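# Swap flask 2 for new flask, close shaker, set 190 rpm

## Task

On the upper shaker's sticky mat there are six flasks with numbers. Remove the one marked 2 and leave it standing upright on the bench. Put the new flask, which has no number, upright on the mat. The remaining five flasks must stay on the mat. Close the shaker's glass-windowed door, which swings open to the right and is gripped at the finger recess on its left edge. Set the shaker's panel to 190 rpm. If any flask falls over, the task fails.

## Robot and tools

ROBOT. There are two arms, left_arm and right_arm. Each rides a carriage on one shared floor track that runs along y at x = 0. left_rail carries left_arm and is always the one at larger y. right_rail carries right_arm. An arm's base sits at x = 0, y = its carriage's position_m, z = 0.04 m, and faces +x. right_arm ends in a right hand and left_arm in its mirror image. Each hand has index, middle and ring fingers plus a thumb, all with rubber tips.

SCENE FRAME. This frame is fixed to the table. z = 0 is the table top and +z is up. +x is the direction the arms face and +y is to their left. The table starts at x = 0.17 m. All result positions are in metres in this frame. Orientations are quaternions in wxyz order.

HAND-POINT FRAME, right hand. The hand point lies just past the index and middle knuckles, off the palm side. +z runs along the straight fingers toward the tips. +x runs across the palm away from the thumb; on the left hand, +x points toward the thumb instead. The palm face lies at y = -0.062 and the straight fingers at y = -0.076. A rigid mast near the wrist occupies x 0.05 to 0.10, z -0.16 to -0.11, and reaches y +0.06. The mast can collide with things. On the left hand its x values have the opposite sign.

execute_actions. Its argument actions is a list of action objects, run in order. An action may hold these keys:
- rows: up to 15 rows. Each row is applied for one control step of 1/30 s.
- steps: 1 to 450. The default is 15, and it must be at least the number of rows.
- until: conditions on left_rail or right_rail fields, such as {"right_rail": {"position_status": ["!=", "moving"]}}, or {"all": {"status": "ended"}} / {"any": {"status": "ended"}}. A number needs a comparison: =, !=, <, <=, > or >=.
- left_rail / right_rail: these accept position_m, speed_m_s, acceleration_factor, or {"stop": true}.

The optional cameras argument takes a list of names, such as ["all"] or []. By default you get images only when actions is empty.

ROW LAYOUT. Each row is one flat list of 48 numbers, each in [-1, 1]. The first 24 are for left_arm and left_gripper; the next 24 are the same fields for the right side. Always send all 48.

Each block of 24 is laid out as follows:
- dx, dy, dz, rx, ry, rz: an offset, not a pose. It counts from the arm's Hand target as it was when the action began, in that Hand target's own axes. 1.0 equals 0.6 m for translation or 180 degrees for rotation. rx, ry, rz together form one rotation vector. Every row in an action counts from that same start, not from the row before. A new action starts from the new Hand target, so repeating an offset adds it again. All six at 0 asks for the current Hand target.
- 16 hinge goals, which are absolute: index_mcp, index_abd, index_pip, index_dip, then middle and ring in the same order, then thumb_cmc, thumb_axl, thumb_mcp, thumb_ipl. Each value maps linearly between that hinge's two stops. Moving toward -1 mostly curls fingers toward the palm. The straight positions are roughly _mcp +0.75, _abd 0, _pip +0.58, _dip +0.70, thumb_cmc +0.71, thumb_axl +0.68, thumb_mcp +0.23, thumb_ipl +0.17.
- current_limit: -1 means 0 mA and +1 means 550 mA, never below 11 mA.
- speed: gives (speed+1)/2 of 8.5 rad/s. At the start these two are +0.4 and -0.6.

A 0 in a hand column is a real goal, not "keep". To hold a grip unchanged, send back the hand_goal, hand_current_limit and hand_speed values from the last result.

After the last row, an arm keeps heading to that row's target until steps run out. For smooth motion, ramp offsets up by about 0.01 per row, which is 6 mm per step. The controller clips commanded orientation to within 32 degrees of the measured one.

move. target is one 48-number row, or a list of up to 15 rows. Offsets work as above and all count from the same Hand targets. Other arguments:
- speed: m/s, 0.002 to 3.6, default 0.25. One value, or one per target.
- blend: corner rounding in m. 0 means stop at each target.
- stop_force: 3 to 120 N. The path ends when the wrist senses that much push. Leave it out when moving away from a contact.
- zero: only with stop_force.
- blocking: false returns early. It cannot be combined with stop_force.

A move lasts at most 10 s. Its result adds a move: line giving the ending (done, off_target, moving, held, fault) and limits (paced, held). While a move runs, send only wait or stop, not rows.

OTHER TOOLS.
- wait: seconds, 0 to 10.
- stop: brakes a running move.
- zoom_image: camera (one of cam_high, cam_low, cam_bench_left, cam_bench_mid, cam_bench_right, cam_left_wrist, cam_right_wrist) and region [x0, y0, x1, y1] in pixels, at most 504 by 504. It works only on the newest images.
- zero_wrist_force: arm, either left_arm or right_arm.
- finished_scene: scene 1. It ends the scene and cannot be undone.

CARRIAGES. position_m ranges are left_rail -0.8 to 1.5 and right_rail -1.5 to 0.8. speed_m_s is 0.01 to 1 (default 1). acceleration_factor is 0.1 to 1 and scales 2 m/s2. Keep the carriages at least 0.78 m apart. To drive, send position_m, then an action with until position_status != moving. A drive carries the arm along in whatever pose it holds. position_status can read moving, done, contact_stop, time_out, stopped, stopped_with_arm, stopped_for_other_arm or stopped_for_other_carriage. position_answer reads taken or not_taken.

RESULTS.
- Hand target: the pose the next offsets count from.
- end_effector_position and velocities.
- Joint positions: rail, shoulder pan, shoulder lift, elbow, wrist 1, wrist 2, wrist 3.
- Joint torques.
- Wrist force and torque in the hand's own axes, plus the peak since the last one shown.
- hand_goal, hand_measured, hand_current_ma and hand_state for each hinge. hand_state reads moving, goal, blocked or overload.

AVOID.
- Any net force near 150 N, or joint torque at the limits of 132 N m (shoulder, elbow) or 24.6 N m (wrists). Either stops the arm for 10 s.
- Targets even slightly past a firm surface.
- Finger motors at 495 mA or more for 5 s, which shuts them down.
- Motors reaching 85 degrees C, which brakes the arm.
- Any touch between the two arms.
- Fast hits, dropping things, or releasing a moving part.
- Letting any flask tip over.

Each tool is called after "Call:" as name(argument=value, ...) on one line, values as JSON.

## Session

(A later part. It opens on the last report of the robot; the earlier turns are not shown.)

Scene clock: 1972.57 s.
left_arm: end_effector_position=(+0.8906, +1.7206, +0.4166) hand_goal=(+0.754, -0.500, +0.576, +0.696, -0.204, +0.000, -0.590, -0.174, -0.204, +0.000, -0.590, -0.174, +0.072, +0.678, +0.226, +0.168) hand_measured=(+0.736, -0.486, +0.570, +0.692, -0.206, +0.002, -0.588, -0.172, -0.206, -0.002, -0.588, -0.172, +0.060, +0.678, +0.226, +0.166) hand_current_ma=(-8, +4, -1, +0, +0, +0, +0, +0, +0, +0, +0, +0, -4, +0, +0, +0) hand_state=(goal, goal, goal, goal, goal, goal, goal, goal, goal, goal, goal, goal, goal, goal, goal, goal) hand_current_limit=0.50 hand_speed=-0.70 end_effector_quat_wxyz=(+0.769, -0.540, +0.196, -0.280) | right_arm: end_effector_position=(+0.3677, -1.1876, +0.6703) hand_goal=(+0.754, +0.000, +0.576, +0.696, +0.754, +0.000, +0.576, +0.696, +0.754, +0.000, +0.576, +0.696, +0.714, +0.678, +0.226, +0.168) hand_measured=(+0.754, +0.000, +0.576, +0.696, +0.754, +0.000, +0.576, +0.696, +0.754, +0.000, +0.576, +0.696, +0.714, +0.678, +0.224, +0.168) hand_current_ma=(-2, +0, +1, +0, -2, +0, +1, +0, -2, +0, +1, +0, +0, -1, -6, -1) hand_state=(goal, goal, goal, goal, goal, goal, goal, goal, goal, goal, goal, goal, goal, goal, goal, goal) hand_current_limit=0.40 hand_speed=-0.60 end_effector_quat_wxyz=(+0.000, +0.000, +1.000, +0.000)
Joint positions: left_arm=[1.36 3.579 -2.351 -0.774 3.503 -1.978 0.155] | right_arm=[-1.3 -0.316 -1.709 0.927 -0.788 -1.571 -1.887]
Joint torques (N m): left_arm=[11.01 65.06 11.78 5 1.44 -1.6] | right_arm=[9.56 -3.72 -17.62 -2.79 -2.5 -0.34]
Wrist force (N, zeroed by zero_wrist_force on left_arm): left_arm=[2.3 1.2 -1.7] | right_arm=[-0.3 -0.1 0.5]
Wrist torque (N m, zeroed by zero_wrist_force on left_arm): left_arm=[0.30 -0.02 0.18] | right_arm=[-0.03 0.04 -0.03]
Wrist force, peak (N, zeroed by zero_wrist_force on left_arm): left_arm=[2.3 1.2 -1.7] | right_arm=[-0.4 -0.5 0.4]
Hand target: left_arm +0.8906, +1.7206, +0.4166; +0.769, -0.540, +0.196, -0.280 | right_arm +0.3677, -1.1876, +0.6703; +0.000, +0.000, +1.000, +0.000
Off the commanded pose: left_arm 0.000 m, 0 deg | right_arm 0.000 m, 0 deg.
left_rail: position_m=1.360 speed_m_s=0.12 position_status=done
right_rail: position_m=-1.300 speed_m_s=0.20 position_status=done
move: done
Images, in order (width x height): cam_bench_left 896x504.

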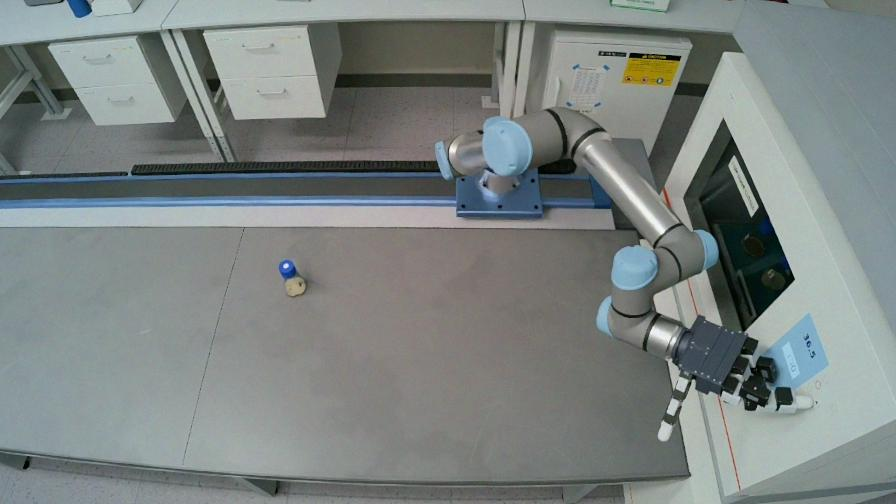

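Call:
move(target=[[0.0128,-0.0052,-0.0144,0,0,0,0.753,-0.5,0.576,0.696,-0.205,0,-0.591,-0.174,-0.205,0,-0.591,-0.174,0.071,0.678,0.226,0.168,0.5,-0.7,0,0,0,0,0,0,0.754,0,0.576,0.696,0.754,0,0.576,0.696,0.754,0,0.576,0.696,0.714,0.678,0.226,0.168,0.4,-0.6],[0.0128,-0.0271,-0.0065,0,0,0,0.753,-0.5,0.576,0.696,-0.205,0,-0.591,-0.174,-0.205,0,-0.591,-0.174,0.071,0.678,0.226,0.168,0.5,-0.7,0,0,0,0,0,0,0.754,0,0.576,0.696,0.754,0,0.576,0.696,0.754,0,0.576,0.696,0.714,0.678,0.226,0.168,0.4,-0.6]], speed=0.04, cameras=["cam_bench_left"])

Call:
zoom_image(camera="cam_bench_left", region=[750, 330, 850, 430])

Call:
zoom_image(camera="cam_bench_left", region=[780, 370, 840, 430])

Scene clock: 1988.43 s.
left_arm: end_effector_position=(+0.8905, +1.7086, +0.4305) hand_goal=(+0.754, -0.500, +0.576, +0.696, -0.204, +0.000, -0.590, -0.174, -0.204, +0.000, -0.590, -0.174, +0.072, +0.678, +0.226, +0.168) hand_measured=(+0.736, -0.498, +0.570, +0.692, -0.206, +0.002, -0.588, -0.172, -0.206, -0.002, -0.588, -0.172, +0.060, +0.678, +0.226, +0.166) hand_current_ma=(-8, +0, -1, +0, +0, +0, +0, +0, +0, +0, +0, +0, -4, +0, +0, +0) hand_state=(goal, goal, goal, goal, goal, goal, goal, goal, goal, goal, goal, goal, goal, goal, goal, goal) hand_current_limit=0.50 hand_speed=-0.70 end_effector_quat_wxyz=(+0.769, -0.540, +0.196, -0.280) | right_arm: end_effector_position=(+0.3677, -1.1876, +0.6703) hand_goal=(+0.754, +0.000, +0.576, +0.696, +0.754, +0.000, +0.576, +0.696, +0.754, +0.000, +0.576, +0.696, +0.714, +0.678, +0.226, +0.168) hand_measured=(+0.754, +0.000, +0.576, +0.696, +0.754, +0.000, +0.576, +0.696, +0.754, +0.000, +0.576, +0.696, +0.714, +0.678, +0.224, +0.168) hand_current_ma=(-2, +0, +1, +0, -2, +0, +1, +0, -2, +0, +1, +0, +0, -1, -6, -1) hand_state=(goal, goal, goal, goal, goal, goal, goal, goal, goal, goal, goal, goal, goal, goal, goal, goal) hand_current_limit=0.40 hand_speed=-0.60 end_effector_quat_wxyz=(+0.000, +0.000, +1.000, +0.000)
Joint positions: left_arm=[1.36 3.564 -2.341 -0.756 3.477 -1.992 0.161] | right_arm=[-1.3 -0.316 -1.709 0.927 -0.788 -1.571 -1.887]
Joint torques (N m): left_arm=[-9.43 49.36 33.72 0.1 -1.59 -0.45] | right_arm=[8.81 -3.68 -17.33 -2.94 -2.56 -0.36]
Wrist force (N, zeroed by zero_wrist_force on left_arm): left_arm=[0.1 0.4 0.5] | right_arm=[-0.5 -0.2 0.4]
Wrist torque (N m, zeroed by zero_wrist_force on left_arm): left_arm=[0.17 -0.17 -0.17] | right_arm=[-0.04 0.06 -0.04]
Wrist force, peak (N, zeroed by zero_wrist_force on left_arm): left_arm=[2.3 1.5 -1.8] | right_arm=[-0.6 -0.4 0.5]
Hand target: left_arm +0.8905, +1.7086, +0.4306; +0.769, -0.540, +0.196, -0.280 | right_arm +0.3677, -1.1876, +0.6703; +0.000, +0.000, +1.000, +0.000
Off the commanded pose: left_arm 0.000 m, 0 deg | right_arm 0.000 m, 0 deg.
left_rail: position_m=1.360 speed_m_s=0.12 position_status=done
right_rail: position_m=-1.300 speed_m_s=0.20 position_status=done
move: done
Images, in order (width x height): cam_bench_left 896x504.

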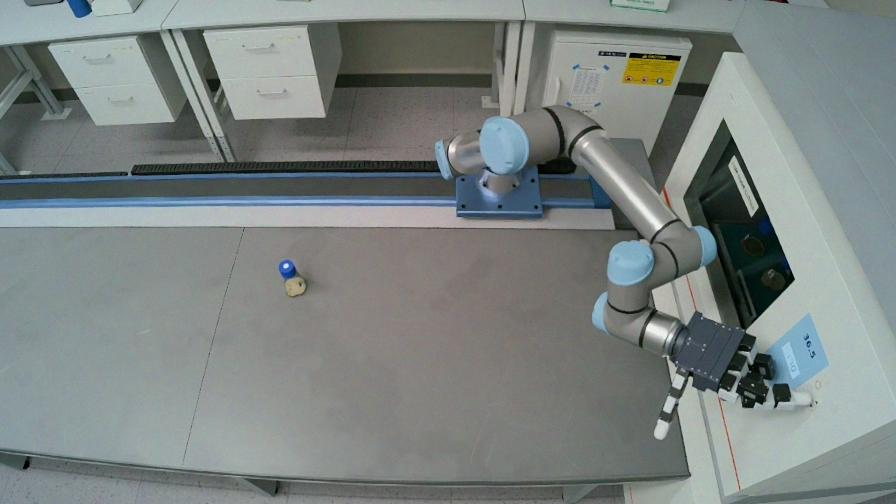

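Scaled by 5.040 from the camera's 896x504 image, which has a finer 1280x720 frame.

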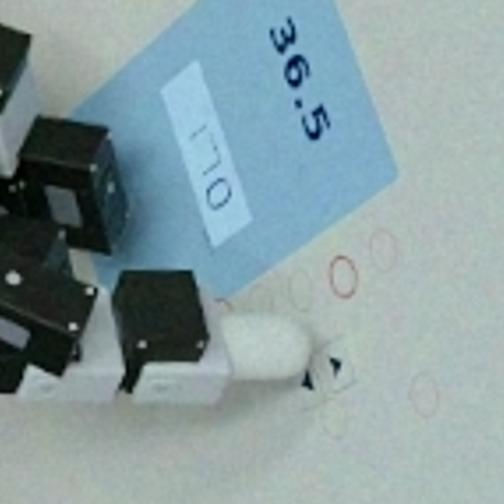

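Scaled by 8.400 from the camera's 896x504 image, which has a finer 1280x720 frame.

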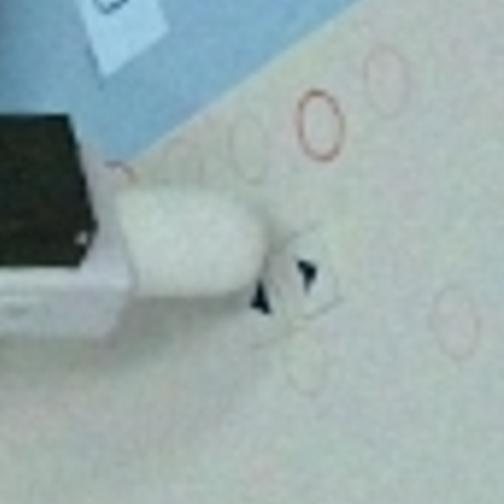

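Call:
execute_actions(actions=[], cameras=["cam_bench_left"])

Call:
zoom_image(camera="cam_bench_left", region=[780, 370, 840, 430])

Scene clock: 2002.70 s.
left_arm: end_effector_position=(+0.8905, +1.7086, +0.4306) hand_goal=(+0.754, -0.500, +0.576, +0.696, -0.204, +0.000, -0.590, -0.174, -0.204, +0.000, -0.590, -0.174, +0.072, +0.678, +0.226, +0.168) hand_measured=(+0.736, -0.498, +0.570, +0.692, -0.206, +0.002, -0.588, -0.172, -0.206, -0.002, -0.588, -0.172, +0.060, +0.678, +0.226, +0.166) hand_current_ma=(-8, +0, -1, +0, +0, +0, +0, +0, +0, +0, +0, +0, -4, +0, +0, +0) hand_state=(goal, goal, goal, goal, goal, goal, goal, goal, goal, goal, goal, goal, goal, goal, goal, goal) hand_current_limit=0.50 hand_speed=-0.70 end_effector_quat_wxyz=(+0.769, -0.540, +0.196, -0.280) | right_arm: end_effector_position=(+0.3677, -1.1876, +0.6703) hand_goal=(+0.754, +0.000, +0.576, +0.696, +0.754, +0.000, +0.576, +0.696, +0.754, +0.000, +0.576, +0.696, +0.714, +0.678, +0.226, +0.168) hand_measured=(+0.754, +0.000, +0.576, +0.696, +0.754, +0.000, +0.576, +0.696, +0.754, +0.000, +0.576, +0.696, +0.714, +0.678, +0.224, +0.168) hand_current_ma=(-2, +0, +1, +0, -2, +0, +1, +0, -2, +0, +1, +0, +0, -1, -6, -1) hand_state=(goal, goal, goal, goal, goal, goal, goal, goal, goal, goal, goal, goal, goal, goal, goal, goal) hand_current_limit=0.40 hand_speed=-0.60 end_effector_quat_wxyz=(+0.000, +0.000, +1.000, +0.000)
Joint positions: left_arm=[1.36 3.564 -2.341 -0.755 3.477 -1.992 0.161] | right_arm=[-1.3 -0.316 -1.709 0.927 -0.788 -1.571 -1.887]
Joint velocities: within noise
Joint torques (N m): left_arm=[-9.53 49.87 34.06 0.13 -1.65 -1.11] | right_arm=[9.76 -3.61 -17.62 -2.8 -2.44 -0.42]
Wrist force (N, zeroed by zero_wrist_force on left_arm): left_arm=[0.2 0.4 0.6] | right_arm=[-0.3 -0.1 0.0]
Wrist torque (N m, zeroed by zero_wrist_force on left_arm): left_arm=[0.17 -0.18 -0.16] | right_arm=[-0.01 0.04 -0.02]
Wrist force, peak (N, zeroed by zero_wrist_force on left_arm): left_arm=[0.3 0.5 0.7] | right_arm=[-0.7 0.0 0.3]
Hand target: left_arm +0.8905, +1.7086, +0.4306; +0.769, -0.540, +0.196, -0.280 | right_arm +0.3677, -1.1876, +0.6703; +0.000, +0.000, +1.000, +0.000
Off the commanded pose: left_arm 0.000 m, 0 deg | right_arm 0.000 m, 0 deg.
left_rail: position_m=1.360 speed_m_s=0.12 position_status=done
right_rail: position_m=-1.300 speed_m_s=0.20 position_status=done
Images, in order (width x height): cam_bench_left 896x504.

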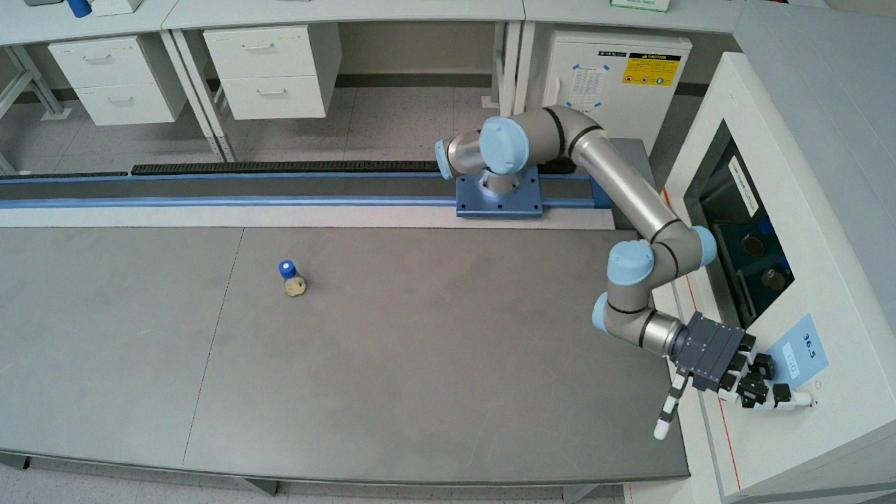

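Scaled by 8.400 from the camera's 896x504 image, which has a finer 1280x720 frame.

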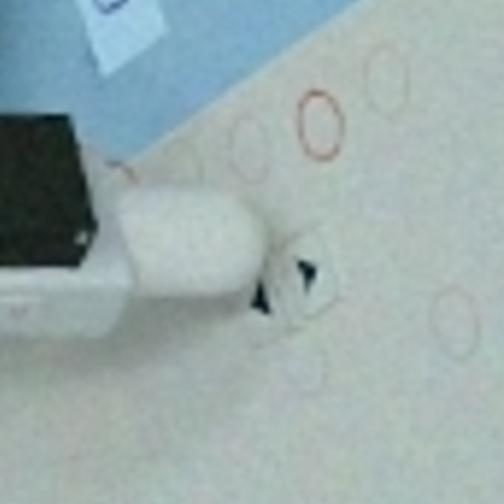

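Call:
move(target=[-0.00473,0.00926,0.01093,0,0,0,0.753,-0.5,0.576,0.696,-0.205,0,-0.591,-0.174,-0.205,0,-0.591,-0.174,0.071,0.678,0.226,0.168,0.5,-0.7,0,0,0,0,0,0,0.754,0,0.576,0.696,0.754,0,0.576,0.696,0.754,0,0.576,0.696,0.714,0.678,0.226,0.168,0.4,-0.6], speed=0.02, stop_force=3, cameras=["cam_bench_left"])

Call:
zoom_image(camera="cam_bench_left", region=[780, 370, 840, 430])

Scene clock: 2020.97 s.
left_arm: end_effector_position=(+0.8935, +1.7166, +0.4276) hand_goal=(+0.754, -0.500, +0.576, +0.696, -0.204, +0.000, -0.590, -0.174, -0.204, +0.000, -0.590, -0.174, +0.072, +0.678, +0.226, +0.168) hand_measured=(+0.736, -0.498, +0.570, +0.692, -0.206, +0.002, -0.588, -0.172, -0.206, -0.002, -0.588, -0.172, +0.060, +0.678, +0.226, +0.166) hand_current_ma=(-8, +0, -1, +0, +0, +0, +0, +0, +0, +0, +0, +0, -4, +0, +0, +0) hand_state=(goal, goal, goal, goal, goal, goal, goal, goal, goal, goal, goal, goal, goal, goal, goal, goal) hand_current_limit=0.50 hand_speed=-0.70 end_effector_quat_wxyz=(+0.769, -0.540, +0.196, -0.280) | right_arm: end_effector_position=(+0.3677, -1.1876, +0.6703) hand_goal=(+0.754, +0.000, +0.576, +0.696, +0.754, +0.000, +0.576, +0.696, +0.754, +0.000, +0.576, +0.696, +0.714, +0.678, +0.226, +0.168) hand_measured=(+0.754, +0.000, +0.576, +0.696, +0.754, +0.000, +0.576, +0.696, +0.754, +0.000, +0.576, +0.696, +0.714, +0.678, +0.224, +0.168) hand_current_ma=(-2, +0, +1, +0, -2, +0, +1, +0, -2, +0, +1, +0, +0, -1, -6, -1) hand_state=(goal, goal, goal, goal, goal, goal, goal, goal, goal, goal, goal, goal, goal, goal, goal, goal) hand_current_limit=0.40 hand_speed=-0.60 end_effector_quat_wxyz=(+0.000, +0.000, +1.000, +0.000)
Joint positions: left_arm=[1.36 3.573 -2.358 -0.733 3.47 -1.984 0.158] | right_arm=[-1.3 -0.316 -1.709 0.927 -0.788 -1.571 -1.887]
Joint torques (N m): left_arm=[8.1 49.89 34.04 0.1 2.07 -1.58] | right_arm=[9.32 -3.24 -17 -2.84 -2.59 -0.47]
Wrist force (N, zeroed by zero_wrist_force on left_arm): left_arm=[0.2 0.5 0.8] | right_arm=[-0.3 -0.3 0.3]
Wrist torque (N m, zeroed by zero_wrist_force on left_arm): left_arm=[0.16 -0.18 0.05] | right_arm=[-0.06 0.03 -0.03]
Wrist force, peak (N, zeroed by zero_wrist_force on left_arm): left_arm=[0.3 0.6 0.6] | right_arm=[-0.6 -0.3 0.5]
Hand target: left_arm +0.8935, +1.7166, +0.4276; +0.769, -0.540, +0.196, -0.280 | right_arm +0.3677, -1.1876, +0.6703; +0.000, +0.000, +1.000, +0.000
Off the commanded pose: left_arm 0.000 m, 0 deg | right_arm 0.000 m, 0 deg.
left_rail: position_m=1.360 speed_m_s=0.12 position_status=done
right_rail: position_m=-1.300 speed_m_s=0.20 position_status=done
move: done
Images, in order (width x height): cam_bench_left 896x504.

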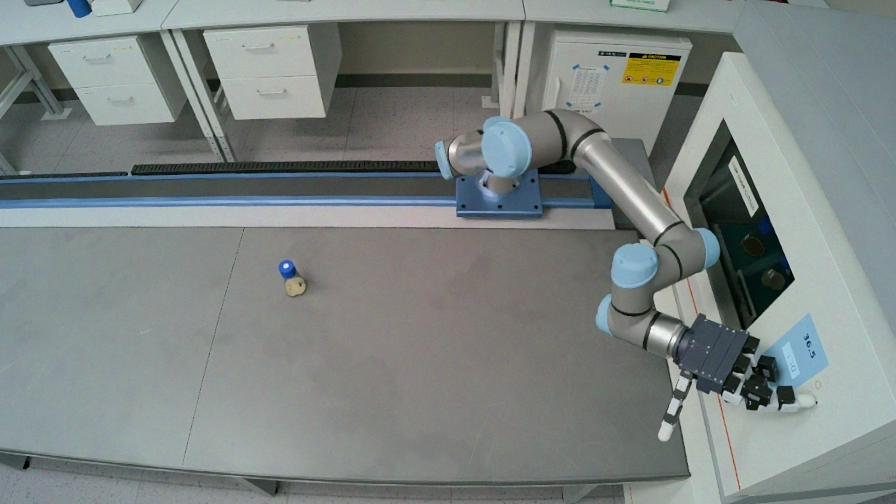

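Scaled by 8.400 from the camera's 896x504 image, which has a finer 1280x720 frame.

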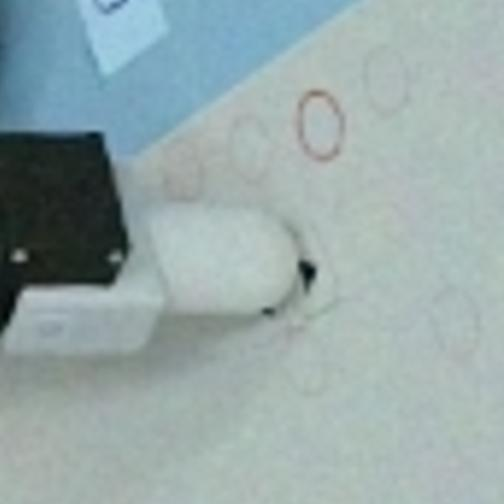

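Call:
move(target=[0.00128,0.0035,-0.00013,0,0,0,0.753,-0.5,0.576,0.696,-0.205,0,-0.591,-0.174,-0.205,0,-0.591,-0.174,0.071,0.678,0.226,0.168,0.5,-0.7,0,0,0,0,0,0,0.754,0,0.576,0.696,0.754,0,0.576,0.696,0.754,0,0.576,0.696,0.714,0.678,0.226,0.168,0.4,-0.6], speed=0.02, stop_force=3)

Call:
move(target=[-0.00963,0.0039,0.01082,0,0,0,0.753,-0.5,0.576,0.696,-0.205,0,-0.591,-0.174,-0.205,0,-0.591,-0.174,0.071,0.678,0.226,0.168,0.5,-0.7,0,0,0,0,0,0,0.754,0,0.576,0.696,0.754,0,0.576,0.696,0.754,0,0.576,0.696,0.714,0.678,0.226,0.168,0.4,-0.6], speed=0.02, stop_force=3)

Call:
move(target=[0.00963,-0.0039,-0.01082,0,0,0,0.753,-0.5,0.576,0.696,-0.205,0,-0.591,-0.174,-0.205,0,-0.591,-0.174,0.071,0.678,0.226,0.168,0.5,-0.7,0,0,0,0,0,0,0.754,0,0.576,0.696,0.754,0,0.576,0.696,0.754,0,0.576,0.696,0.714,0.678,0.226,0.168,0.4,-0.6], speed=0.04, cameras=["cam_bench_left"])

Call:
zoom_image(camera="cam_bench_left", region=[750, 310, 850, 410])

Scene clock: 2036.90 s.
left_arm: end_effector_position=(+0.8945, +1.7166, +0.4256) hand_goal=(+0.754, -0.500, +0.576, +0.696, -0.204, +0.000, -0.590, -0.174, -0.204, +0.000, -0.590, -0.174, +0.072, +0.678, +0.226, +0.168) hand_measured=(+0.736, -0.498, +0.570, +0.692, -0.206, +0.002, -0.588, -0.172, -0.206, -0.002, -0.588, -0.172, +0.060, +0.678, +0.226, +0.166) hand_current_ma=(-8, +0, -1, +0, +0, +0, +0, +0, +0, +0, +0, +0, -4, +0, +0, +0) hand_state=(goal, goal, goal, goal, goal, goal, goal, goal, goal, goal, goal, goal, goal, goal, goal, goal) hand_current_limit=0.50 hand_speed=-0.70 end_effector_quat_wxyz=(+0.769, -0.540, +0.196, -0.280) | right_arm: end_effector_position=(+0.3677, -1.1876, +0.6703) hand_goal=(+0.754, +0.000, +0.576, +0.696, +0.754, +0.000, +0.576, +0.696, +0.754, +0.000, +0.576, +0.696, +0.714, +0.678, +0.226, +0.168) hand_measured=(+0.754, +0.000, +0.576, +0.696, +0.754, +0.000, +0.576, +0.696, +0.754, +0.000, +0.576, +0.696, +0.714, +0.678, +0.224, +0.168) hand_current_ma=(-2, +0, +1, +0, -2, +0, +1, +0, -2, +0, +1, +0, +0, -1, -6, -1) hand_state=(goal, goal, goal, goal, goal, goal, goal, goal, goal, goal, goal, goal, goal, goal, goal, goal) hand_current_limit=0.40 hand_speed=-0.60 end_effector_quat_wxyz=(+0.000, +0.000, +1.000, +0.000)
Joint positions: left_arm=[1.36 3.572 -2.361 -0.732 3.473 -1.985 0.158] | right_arm=[-1.3 -0.316 -1.709 0.927 -0.788 -1.571 -1.887]
Joint torques (N m): left_arm=[-9.44 49.99 33.85 4.72 -1.64 1.43] | right_arm=[9.89 -3.55 -17.33 -2.73 -2.47 -0.41]
Wrist force (N, zeroed by zero_wrist_force on left_arm): left_arm=[0.2 0.5 0.7] | right_arm=[-0.3 -0.1 0.4]
Wrist torque (N m, zeroed by zero_wrist_force on left_arm): left_arm=[0.17 -0.18 0.03] | right_arm=[-0.04 0.03 -0.02]
Wrist force, peak (N, zeroed by zero_wrist_force on left_arm): left_arm=[0.0 0.8 0.6] | right_arm=[-0.6 -0.3 0.3]
Hand target: left_arm +0.8945, +1.7166, +0.4256; +0.769, -0.540, +0.196, -0.280 | right_arm +0.3677, -1.1876, +0.6703; +0.000, +0.000, +1.000, +0.000
Off the commanded pose: left_arm 0.000 m, 0 deg | right_arm 0.000 m, 0 deg.
left_rail: position_m=1.360 speed_m_s=0.12 position_status=done
right_rail: position_m=-1.300 speed_m_s=0.20 position_status=done
move: done

Scene clock: 2038.40 s.
left_arm: end_effector_position=(+0.8946, +1.7204, +0.4256) hand_goal=(+0.754, -0.500, +0.576, +0.696, -0.204, +0.000, -0.590, -0.174, -0.204, +0.000, -0.590, -0.174, +0.072, +0.678, +0.226, +0.168) hand_measured=(+0.738, -0.498, +0.570, +0.692, -0.206, +0.002, -0.588, -0.172, -0.206, -0.002, -0.588, -0.172, +0.060, +0.678, +0.226, +0.166) hand_current_ma=(-6, +0, -1, +0, +0, +0, +0, +0, +0, +0, +0, +0, -4, +0, +0, +0) hand_state=(goal, goal, goal, goal, goal, goal, goal, goal, goal, goal, goal, goal, goal, goal, goal, goal) hand_current_limit=0.50 hand_speed=-0.70 end_effector_quat_wxyz=(+0.769, -0.540, +0.196, -0.280) | right_arm: end_effector_position=(+0.3677, -1.1876, +0.6703) hand_goal=(+0.754, +0.000, +0.576, +0.696, +0.754, +0.000, +0.576, +0.696, +0.754, +0.000, +0.576, +0.696, +0.714, +0.678, +0.226, +0.168) hand_measured=(+0.754, +0.000, +0.576, +0.696, +0.754, +0.000, +0.576, +0.696, +0.754, +0.000, +0.576, +0.696, +0.714, +0.678, +0.224, +0.168) hand_current_ma=(-2, +0, +1, +0, -2, +0, +1, +0, -2, +0, +1, +0, +0, -1, -6, -1) hand_state=(goal, goal, goal, goal, goal, goal, goal, goal, goal, goal, goal, goal, goal, goal, goal, goal) hand_current_limit=0.40 hand_speed=-0.60 end_effector_quat_wxyz=(+0.000, +0.000, +1.000, +0.000)
Joint positions: left_arm=[1.36 3.577 -2.365 -0.726 3.469 -1.98 0.156] | right_arm=[-1.3 -0.316 -1.709 0.927 -0.788 -1.571 -1.887]
Joint torques (N m): left_arm=[-6.79 64.89 11.63 5.06 -1.88 1.54] | right_arm=[9.4 -3.71 -16.97 -2.77 -2.56 -0.46]
Wrist force (N, zeroed by zero_wrist_force on left_arm): left_arm=[1.7 1.1 -2.0] | right_arm=[-0.4 -0.2 0.2]
Wrist torque (N m, zeroed by zero_wrist_force on left_arm): left_arm=[0.31 -0.08 0.10] | right_arm=[-0.02 0.05 -0.03]
Wrist force, peak (N, zeroed by zero_wrist_force on left_arm): left_arm=[5.1 0.2 -8.4] | right_arm=[-0.5 -0.2 0.6]
Hand target: left_arm +0.8946, +1.7204, +0.4256; +0.769, -0.540, +0.196, -0.280 (not the last commanded pose) | right_arm +0.3677, -1.1876, +0.6703; +0.000, +0.000, +1.000, +0.000
Off the commanded pose: left_arm 0.005 m, 0 deg | right_arm 0.000 m, 0 deg.
left_rail: position_m=1.360 speed_m_s=0.12 position_status=done
right_rail: position_m=-1.300 speed_m_s=0.20 position_status=done
move: contact (left_arm)

Scene clock: 2039.20 s.
left_arm: end_effector_position=(+0.8946, +1.7116, +0.4256) hand_goal=(+0.754, -0.500, +0.576, +0.696, -0.204, +0.000, -0.590, -0.174, -0.204, +0.000, -0.590, -0.174, +0.072, +0.678, +0.226, +0.168) hand_measured=(+0.738, -0.498, +0.570, +0.692, -0.206, +0.002, -0.588, -0.172, -0.206, -0.002, -0.588, -0.172, +0.060, +0.678, +0.226, +0.166) hand_current_ma=(-6, +0, -1, +0, +0, +0, +0, +0, +0, +0, +0, +0, -4, +0, +0, +0) hand_state=(goal, goal, goal, goal, goal, goal, goal, goal, goal, goal, goal, goal, goal, goal, goal, goal) hand_current_limit=0.50 hand_speed=-0.70 end_effector_quat_wxyz=(+0.769, -0.540, +0.196, -0.280) | right_arm: end_effector_position=(+0.3677, -1.1876, +0.6703) hand_goal=(+0.754, +0.000, +0.576, +0.696, +0.754, +0.000, +0.576, +0.696, +0.754, +0.000, +0.576, +0.696, +0.714, +0.678, +0.226, +0.168) hand_measured=(+0.754, +0.000, +0.576, +0.696, +0.754, +0.000, +0.576, +0.696, +0.754, +0.000, +0.576, +0.696, +0.714, +0.678, +0.224, +0.168) hand_current_ma=(-2, +0, +1, +0, -2, +0, +1, +0, -2, +0, +1, +0, +0, -1, -6, -1) hand_state=(goal, goal, goal, goal, goal, goal, goal, goal, goal, goal, goal, goal, goal, goal, goal, goal) hand_current_limit=0.40 hand_speed=-0.60 end_effector_quat_wxyz=(+0.000, +0.000, +1.000, +0.000)
Joint positions: left_arm=[1.36 3.566 -2.357 -0.741 3.478 -1.991 0.16] | right_arm=[-1.3 -0.316 -1.709 0.927 -0.788 -1.571 -1.887]
Joint torques (N m): left_arm=[-9.66 64.11 12.14 4.72 -1.72 1.64] | right_arm=[9.66 -3.61 -17.35 -2.69 -2.56 -0.46]
Wrist force (N, zeroed by zero_wrist_force on left_arm): left_arm=[0.3 0.5 0.5] | right_arm=[-0.4 -0.3 0.2]
Wrist torque (N m, zeroed by zero_wrist_force on left_arm): left_arm=[0.19 -0.20 -0.15] | right_arm=[-0.03 0.05 -0.03]
Wrist force, peak (N, zeroed by zero_wrist_force on left_arm): left_arm=[1.5 0.8 -1.6] | right_arm=[-0.5 -0.3 0.1]
Hand target: left_arm +0.8946, +1.7114, +0.4256; +0.769, -0.540, +0.196, -0.280 | right_arm +0.3677, -1.1876, +0.6703; +0.000, +0.000, +1.000, +0.000
Off the commanded pose: left_arm 0.000 m, 0 deg | right_arm 0.000 m, 0 deg.
left_rail: position_m=1.360 speed_m_s=0.12 position_status=done
right_rail: position_m=-1.300 speed_m_s=0.20 position_status=done
move: done
Images, in order (width x height): cam_bench_left 896x504.

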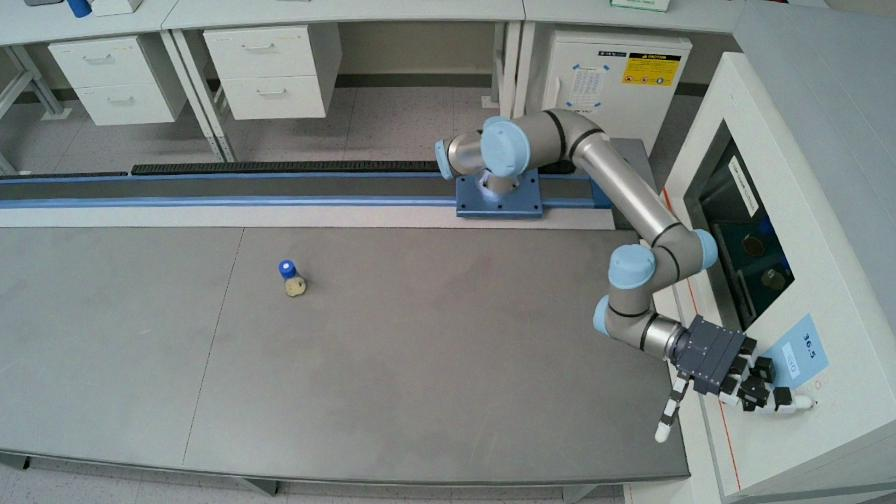

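Scaled by 5.040 from the camera's 896x504 image, which has a finer 1280x720 frame.

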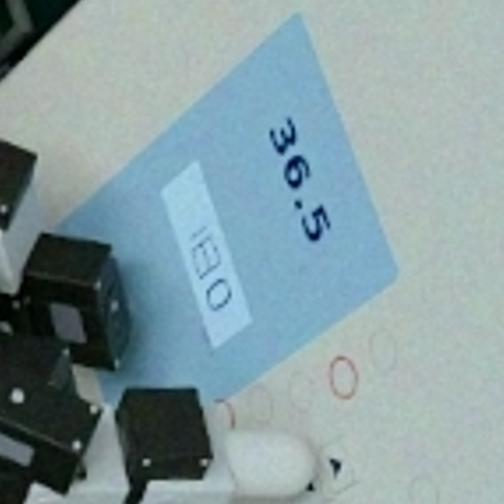

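Call:
zoom_image(camera="cam_bench_left", region=[776, 336, 806, 386])

Scaled by 10.080 from the camera's 896x504 image, which has a finer 1280x720 frame.

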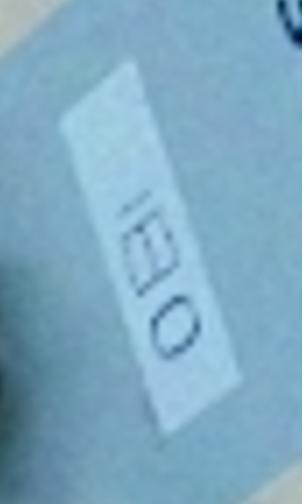

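Call:
move(target=[-0.015,0.0061,0.0168,0,0,0,0.753,-0.5,0.576,0.696,-0.205,0,-0.591,-0.174,-0.205,0,-0.591,-0.174,0.071,0.678,0.226,0.168,0.5,-0.7,0,0,0,0,0,0,0.754,0,0.576,0.696,0.754,0,0.576,0.696,0.754,0,0.576,0.696,0.714,0.678,0.226,0.168,0.4,-0.6], speed=0.02, stop_force=3)

Call:
move(target=[0.0268,-0.0108,-0.03,0,0,0,0.753,-0.5,0.576,0.696,-0.205,0,-0.591,-0.174,-0.205,0,-0.591,-0.174,0.071,0.678,0.226,0.168,0.5,-0.7,0,0,0,0,0,0,0.754,0,0.576,0.696,0.754,0,0.576,0.696,0.754,0,0.576,0.696,0.714,0.678,0.226,0.168,0.4,-0.6], speed=0.05, cameras=["cam_bench_left"])

Call:
zoom_image(camera="cam_bench_left", region=[776, 336, 806, 386])

Call:
zoom_image(camera="cam_bench_left", region=[750, 310, 850, 410])

Scene clock: 2052.00 s.
left_arm: end_effector_position=(+0.8945, +1.7206, +0.4255) hand_goal=(+0.754, -0.500, +0.576, +0.696, -0.204, +0.000, -0.590, -0.174, -0.204, +0.000, -0.590, -0.174, +0.072, +0.678, +0.226, +0.168) hand_measured=(+0.740, -0.500, +0.570, +0.692, -0.206, +0.002, -0.588, -0.172, -0.206, -0.002, -0.588, -0.172, +0.060, +0.678, +0.226, +0.166) hand_current_ma=(-4, +0, -1, +0, +0, +0, +0, +0, +0, +0, +0, +0, -4, +0, +0, +0) hand_state=(goal, goal, goal, goal, goal, goal, goal, goal, goal, goal, goal, goal, goal, goal, goal, goal) hand_current_limit=0.50 hand_speed=-0.70 end_effector_quat_wxyz=(+0.769, -0.540, +0.196, -0.280) | right_arm: end_effector_position=(+0.3677, -1.1876, +0.6703) hand_goal=(+0.754, +0.000, +0.576, +0.696, +0.754, +0.000, +0.576, +0.696, +0.754, +0.000, +0.576, +0.696, +0.714, +0.678, +0.226, +0.168) hand_measured=(+0.754, +0.000, +0.576, +0.696, +0.754, +0.000, +0.576, +0.696, +0.754, +0.000, +0.576, +0.696, +0.714, +0.678, +0.224, +0.168) hand_current_ma=(-2, +0, +1, +0, -2, +0, +1, +0, -2, +0, +1, +0, +0, -1, -6, -1) hand_state=(goal, goal, goal, goal, goal, goal, goal, goal, goal, goal, goal, goal, goal, goal, goal, goal) hand_current_limit=0.40 hand_speed=-0.60 end_effector_quat_wxyz=(+0.000, +0.000, +1.000, +0.000)
Joint positions: left_arm=[1.36 3.577 -2.365 -0.726 3.469 -1.98 0.156] | right_arm=[-1.3 -0.316 -1.709 0.927 -0.788 -1.571 -1.887]
Joint torques (N m): left_arm=[-6.53 65.08 11.93 5.2 -2 1.5] | right_arm=[9.22 -3.22 -16.85 -2.64 -2.5 -0.43]
Wrist force (N, zeroed by zero_wrist_force on left_arm): left_arm=[2.0 1.2 -2.5] | right_arm=[-0.6 -0.4 0.2]
Wrist torque (N m, zeroed by zero_wrist_force on left_arm): left_arm=[0.34 -0.06 0.11] | right_arm=[-0.05 0.07 -0.05]
Wrist force, peak (N, zeroed by zero_wrist_force on left_arm): left_arm=[6.3 -0.1 -10.3] | right_arm=[-0.6 -0.4 0.2]
Hand target: left_arm +0.8945, +1.7206, +0.4255; +0.769, -0.540, +0.196, -0.280 (not the last commanded pose) | right_arm +0.3677, -1.1876, +0.6703; +0.000, +0.000, +1.000, +0.000
Off the commanded pose: left_arm 0.005 m, 0 deg | right_arm 0.000 m, 0 deg.
left_rail: position_m=1.360 speed_m_s=0.12 position_status=done
right_rail: position_m=-1.300 speed_m_s=0.20 position_status=done
move: contact (left_arm)

Scene clock: 2052.97 s.
left_arm: end_effector_position=(+0.8945, +1.6957, +0.4255) hand_goal=(+0.754, -0.500, +0.576, +0.696, -0.204, +0.000, -0.590, -0.174, -0.204, +0.000, -0.590, -0.174, +0.072, +0.678, +0.226, +0.168) hand_measured=(+0.740, -0.500, +0.570, +0.692, -0.206, +0.002, -0.588, -0.172, -0.206, -0.002, -0.588, -0.172, +0.060, +0.678, +0.226, +0.166) hand_current_ma=(-5, +0, -1, +0, +0, +0, +0, +0, +0, +0, +0, +0, -4, +0, +0, +0) hand_state=(goal, goal, goal, goal, goal, goal, goal, goal, goal, goal, goal, goal, goal, goal, goal, goal) hand_current_limit=0.50 hand_speed=-0.70 end_effector_quat_wxyz=(+0.769, -0.540, +0.196, -0.280) | right_arm: end_effector_position=(+0.3677, -1.1876, +0.6703) hand_goal=(+0.754, +0.000, +0.576, +0.696, +0.754, +0.000, +0.576, +0.696, +0.754, +0.000, +0.576, +0.696, +0.714, +0.678, +0.226, +0.168) hand_measured=(+0.754, +0.000, +0.576, +0.696, +0.754, +0.000, +0.576, +0.696, +0.754, +0.000, +0.576, +0.696, +0.714, +0.678, +0.224, +0.168) hand_current_ma=(-2, +0, +1, +0, -2, +0, +1, +0, -2, +0, +1, +0, +0, -1, -6, -1) hand_state=(goal, goal, goal, goal, goal, goal, goal, goal, goal, goal, goal, goal, goal, goal, goal, goal) hand_current_limit=0.40 hand_speed=-0.60 end_effector_quat_wxyz=(+0.000, +0.000, +1.000, +0.000)
Joint positions: left_arm=[1.36 3.546 -2.343 -0.766 3.492 -2.009 0.169] | right_arm=[-1.3 -0.316 -1.709 0.927 -0.788 -1.571 -1.887]
Joint torques (N m): left_arm=[-8.92 63.33 10.52 4.57 -1.58 1.45] | right_arm=[9.49 -3 -18.02 -2.66 -2.53 -0.44]
Wrist force (N, zeroed by zero_wrist_force on left_arm): left_arm=[0.0 0.4 0.5] | right_arm=[-0.5 -0.2 0.0]
Wrist torque (N m, zeroed by zero_wrist_force on left_arm): left_arm=[0.18 -0.16 -0.18] | right_arm=[-0.02 0.07 -0.05]
Wrist force, peak (N, zeroed by zero_wrist_force on left_arm): left_arm=[2.0 0.7 -2.0] | right_arm=[-0.7 -0.2 0.2]
Hand target: left_arm +0.8945, +1.6956, +0.4255; +0.769, -0.540, +0.196, -0.280 | right_arm +0.3677, -1.1876, +0.6703; +0.000, +0.000, +1.000, +0.000
Off the commanded pose: left_arm 0.000 m, 0 deg | right_arm 0.000 m, 0 deg.
left_rail: position_m=1.360 speed_m_s=0.12 position_status=done
right_rail: position_m=-1.300 speed_m_s=0.20 position_status=done
move: done
Images, in order (width x height): cam_bench_left 896x504.

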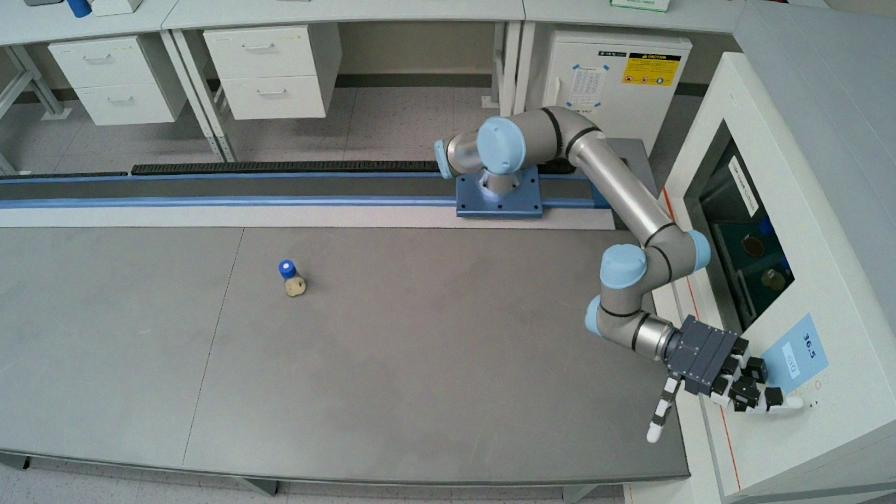

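Scaled by 10.080 from the camera's 896x504 image, which has a finer 1280x720 frame.

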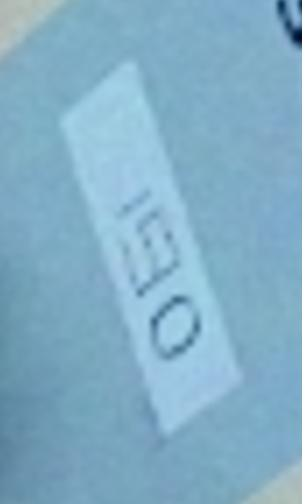

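Scaled by 5.040 from the camera's 896x504 image, which has a finer 1280x720 frame.

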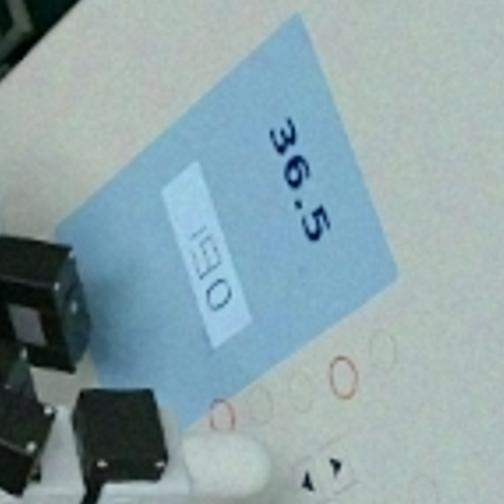

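Call:
zoom_image(camera="cam_bench_left", region=[784, 352, 800, 374])

Scaled by 22.909 from the camera's 896x504 image, which has a finer 1280x720 frame.

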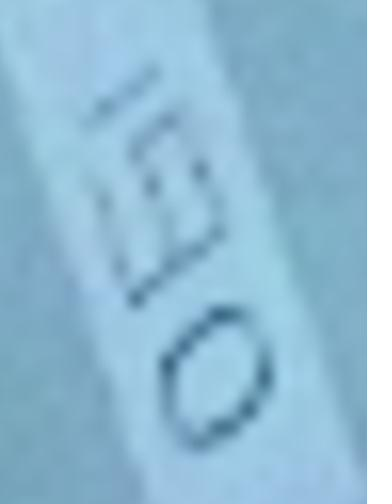

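Call:
execute_actions(actions=[{"left_rail":{"position_m":1.2,"speed_m_s":0.2,"acceleration_factor":0.15},"steps":120,"until":{"left_rail":{"position_status":["!=","moving"]}}}], cameras=["cam_high","cam_bench_left","cam_bench_mid"])

Call:
zoom_image(camera="cam_bench_left", region=[750, 310, 850, 410])

Call:
zoom_image(camera="cam_bench_left", region=[650, 100, 870, 340])

Scene clock: 2063.73 s.
left_arm: end_effector_position=(+0.8945, +1.5356, +0.4255) hand_goal=(+0.754, -0.500, +0.576, +0.696, -0.204, +0.000, -0.590, -0.174, -0.204, +0.000, -0.590, -0.174, +0.072, +0.678, +0.226, +0.168) hand_measured=(+0.740, -0.500, +0.570, +0.692, -0.206, +0.002, -0.588, -0.172, -0.206, -0.002, -0.588, -0.172, +0.060, +0.678, +0.226, +0.166) hand_current_ma=(-5, +0, -1, +0, +0, +0, +0, +0, +0, +0, +0, +0, -4, +0, +0, +0) hand_state=(goal, goal, goal, goal, goal, goal, goal, goal, goal, goal, goal, goal, goal, goal, goal, goal) hand_current_limit=0.50 hand_speed=-0.70 end_effector_quat_wxyz=(+0.769, -0.540, +0.196, -0.280) | right_arm: end_effector_position=(+0.3677, -1.1876, +0.6703) hand_goal=(+0.754, +0.000, +0.576, +0.696, +0.754, +0.000, +0.576, +0.696, +0.754, +0.000, +0.576, +0.696, +0.714, +0.678, +0.226, +0.168) hand_measured=(+0.754, +0.000, +0.576, +0.696, +0.754, +0.000, +0.576, +0.696, +0.754, +0.000, +0.576, +0.696, +0.714, +0.678, +0.224, +0.168) hand_current_ma=(-2, +0, +1, +0, -2, +0, +1, +0, -2, +0, +1, +0, +0, -1, -6, -1) hand_state=(goal, goal, goal, goal, goal, goal, goal, goal, goal, goal, goal, goal, goal, goal, goal, goal) hand_current_limit=0.40 hand_speed=-0.60 end_effector_quat_wxyz=(+0.000, +0.000, +1.000, +0.000)
Joint positions: left_arm=[1.2 3.546 -2.342 -0.766 3.492 -2.009 0.169] | right_arm=[-1.3 -0.316 -1.709 0.927 -0.788 -1.571 -1.887]
Joint torques (N m): left_arm=[-0.91 61.19 12.02 4.12 -0.67 1.36] | right_arm=[9.65 -3.96 -17.3 -2.51 -2.46 -0.48]
Wrist force (N, zeroed by zero_wrist_force on left_arm): left_arm=[0.1 0.3 0.3] | right_arm=[-0.1 -0.1 0.2]
Wrist torque (N m, zeroed by zero_wrist_force on left_arm): left_arm=[0.18 -0.17 -0.17] | right_arm=[-0.02 0.01 -0.01]
Wrist force, peak (N, zeroed by zero_wrist_force on left_arm): left_arm=[-0.2 0.8 1.0] | right_arm=[-0.6 -0.2 0.5]
Hand target: left_arm +0.8945, +1.5356, +0.4255; +0.769, -0.540, +0.196, -0.280 | right_arm +0.3677, -1.1876, +0.6703; +0.000, +0.000, +1.000, +0.000
Off the commanded pose: left_arm 0.000 m, 0 deg | right_arm 0.000 m, 0 deg.
left_rail: position_m=1.200 speed_m_s=0.20 position_status=done
right_rail: position_m=-1.300 speed_m_s=0.20 position_status=done
Images, in order (width x height): cam_high 896x504, cam_bench_left 896x504, cam_bench_mid 896x504.

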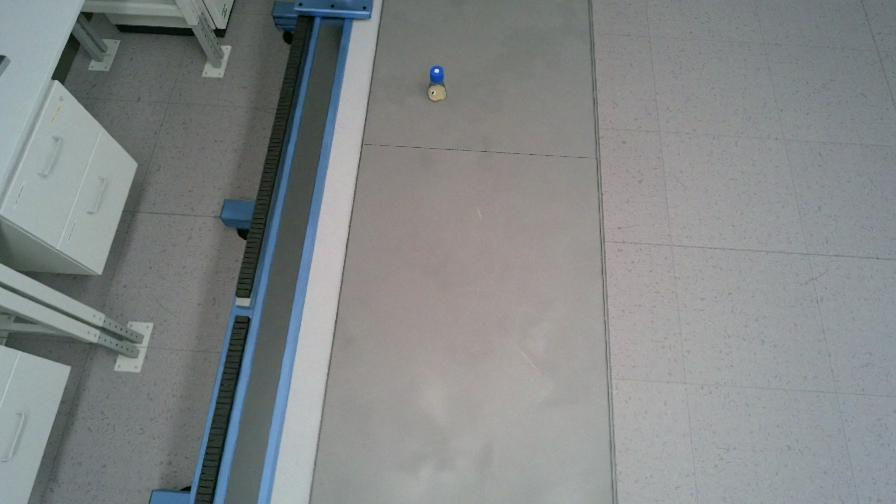

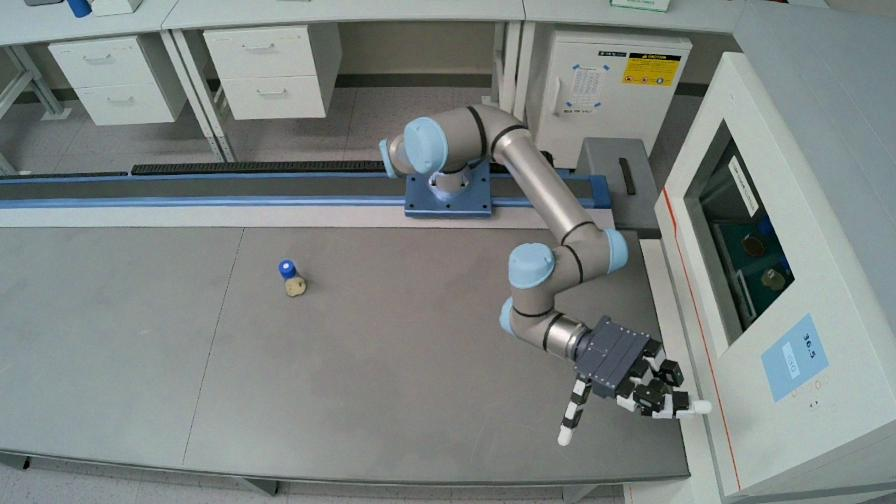

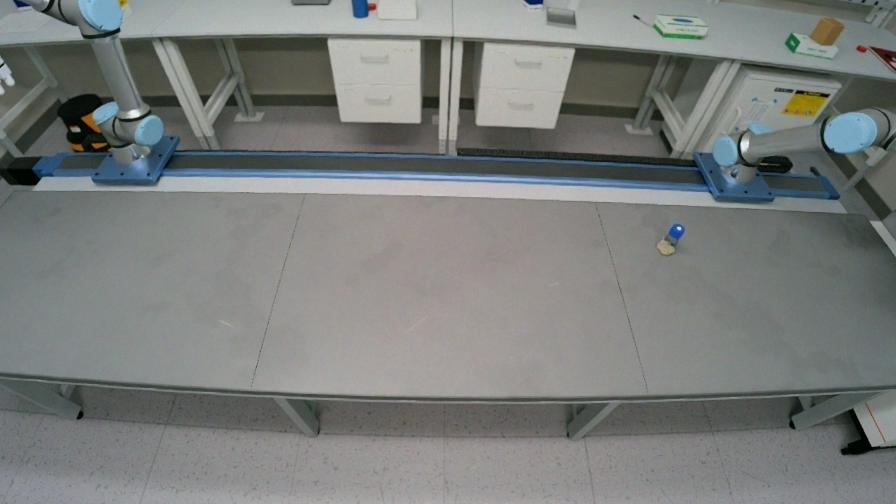

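Scaled by 5.040 from the camera's 896x504 image, which has a finer 1280x720 frame.

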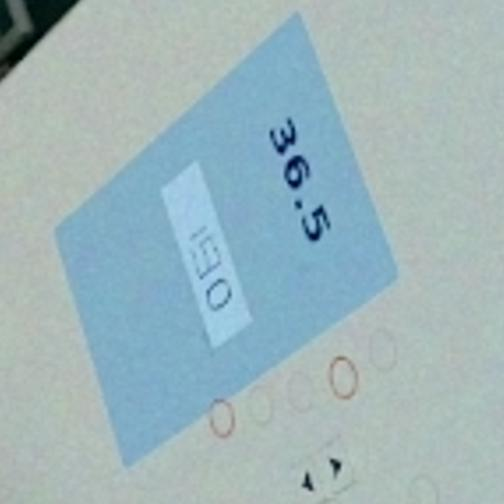

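Scaled by 2.100 from the camera's 896x504 image, which has a finer 1280x720 frame.

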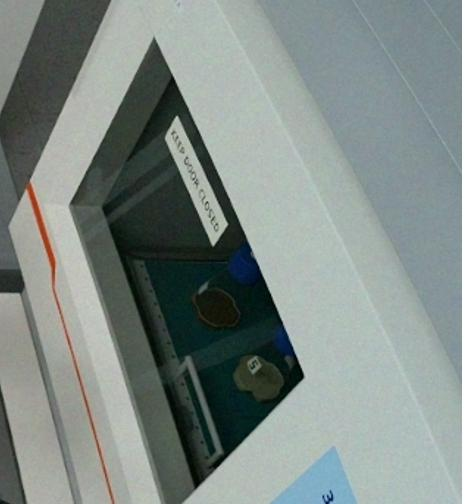

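Call:
execute_actions(actions=[], cameras=["cam_low", "cam_bench_left"])

Call:
zoom_image(camera="cam_bench_left", region=[620, 150, 820, 330])

Call:
zoom_image(camera="cam_bench_left", region=[640, 320, 860, 500])

Call:
zoom_image(camera="cam_bench_left", region=[260, 240, 330, 310])

Scene clock: 2068.90 s.
left_arm: end_effector_position=(+0.8945, +1.5356, +0.4255) hand_goal=(+0.754, -0.500, +0.576, +0.696, -0.204, +0.000, -0.590, -0.174, -0.204, +0.000, -0.590, -0.174, +0.072, +0.678, +0.226, +0.168) hand_measured=(+0.740, -0.500, +0.570, +0.692, -0.206, +0.002, -0.588, -0.172, -0.206, -0.002, -0.588, -0.172, +0.060, +0.678, +0.226, +0.166) hand_current_ma=(-5, +0, -1, +0, +0, +0, +0, +0, +0, +0, +0, +0, -4, +0, +0, +0) hand_state=(goal, goal, goal, goal, goal, goal, goal, goal, goal, goal, goal, goal, goal, goal, goal, goal) hand_current_limit=0.50 hand_speed=-0.70 end_effector_quat_wxyz=(+0.769, -0.540, +0.196, -0.280) | right_arm: end_effector_position=(+0.3677, -1.1876, +0.6703) hand_goal=(+0.754, +0.000, +0.576, +0.696, +0.754, +0.000, +0.576, +0.696, +0.754, +0.000, +0.576, +0.696, +0.714, +0.678, +0.226, +0.168) hand_measured=(+0.754, +0.000, +0.576, +0.696, +0.754, +0.000, +0.576, +0.696, +0.754, +0.000, +0.576, +0.696, +0.714, +0.678, +0.224, +0.168) hand_current_ma=(-2, +0, +1, +0, -2, +0, +1, +0, -2, +0, +1, +0, +0, -1, -6, -1) hand_state=(goal, goal, goal, goal, goal, goal, goal, goal, goal, goal, goal, goal, goal, goal, goal, goal) hand_current_limit=0.40 hand_speed=-0.60 end_effector_quat_wxyz=(+0.000, +0.000, +1.000, +0.000)
Joint positions: left_arm=[1.2 3.546 -2.342 -0.766 3.492 -2.009 0.169] | right_arm=[-1.3 -0.316 -1.709 0.927 -0.788 -1.571 -1.887]
Joint velocities: within noise
Joint torques (N m): left_arm=[7.63 53.98 13.93 3.46 0.85 1.35] | right_arm=[9.1 -2.95 -17.39 -2.55 -2.51 -0.54]
Wrist force (N, zeroed by zero_wrist_force on left_arm): left_arm=[0.1 0.3 0.3] | right_arm=[-0.2 -0.1 0.1]
Wrist torque (N m, zeroed by zero_wrist_force on left_arm): left_arm=[0.18 -0.18 -0.17] | right_arm=[-0.01 0.02 -0.01]
Wrist force, peak (N, zeroed by zero_wrist_force on left_arm): left_arm=[0.2 0.5 0.8] | right_arm=[-0.5 -0.4 0.4]
Hand target: left_arm +0.8945, +1.5356, +0.4255; +0.769, -0.540, +0.196, -0.280 | right_arm +0.3677, -1.1876, +0.6703; +0.000, +0.000, +1.000, +0.000
Off the commanded pose: left_arm 0.000 m, 0 deg | right_arm 0.000 m, 0 deg.
left_rail: position_m=1.200 speed_m_s=0.20 position_status=done
right_rail: position_m=-1.300 speed_m_s=0.20 position_status=done
Images, in order (width x height): cam_low 896x504, cam_bench_left 896x504.

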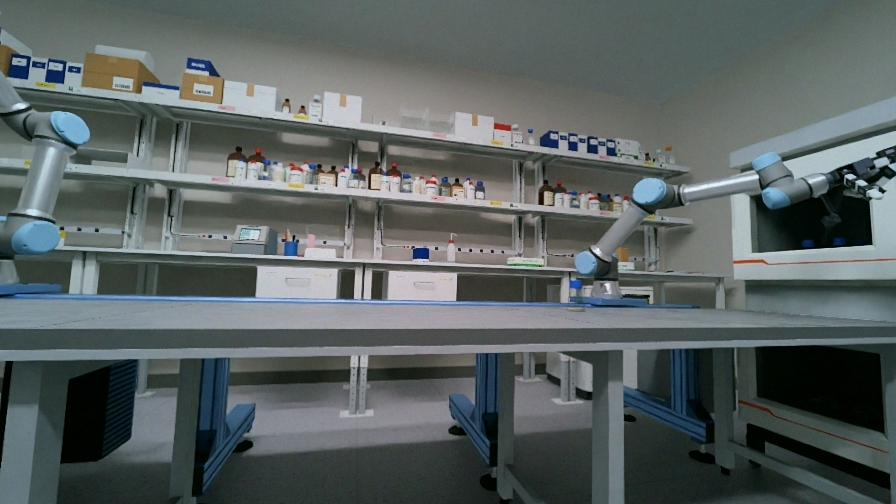

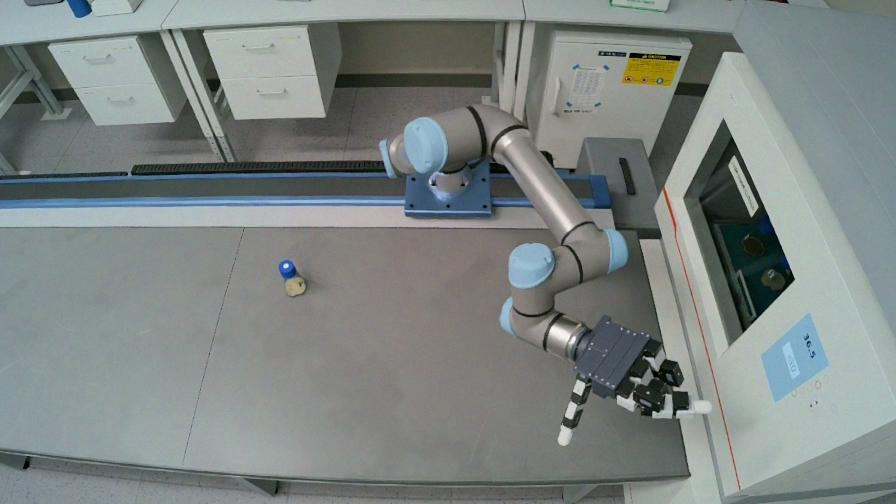

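Scaled by 2.520 from the camera's 896x504 image, which has a finer 1280x720 frame.

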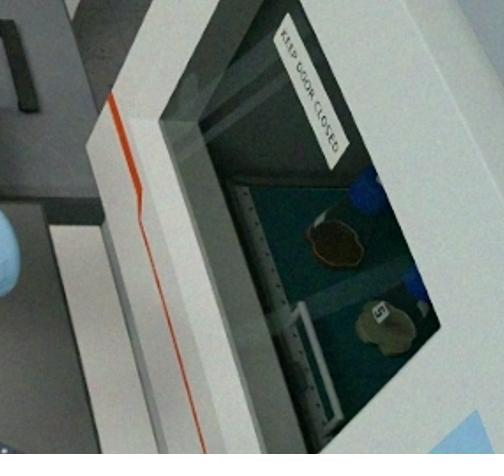

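Scaled by 2.291 from the camera's 896x504 image, which has a finer 1280x720 frame.

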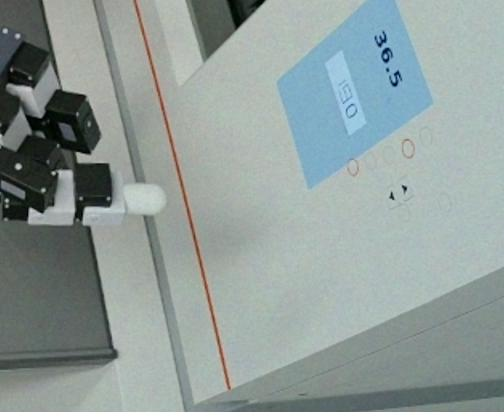

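Scaled by 7.200 from the camera's 896x504 image, which has a finer 1280x720 frame.

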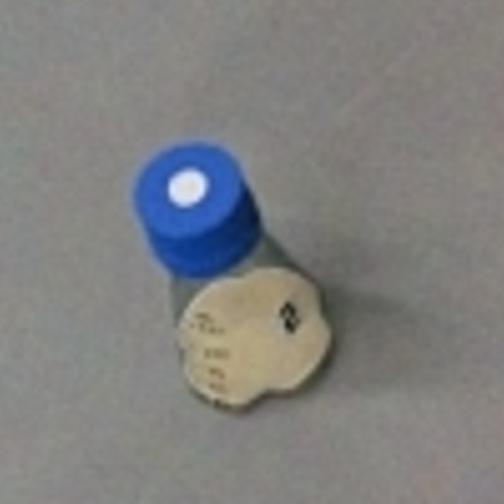

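Call:
finished_scene()

The scene is finished: the task was done.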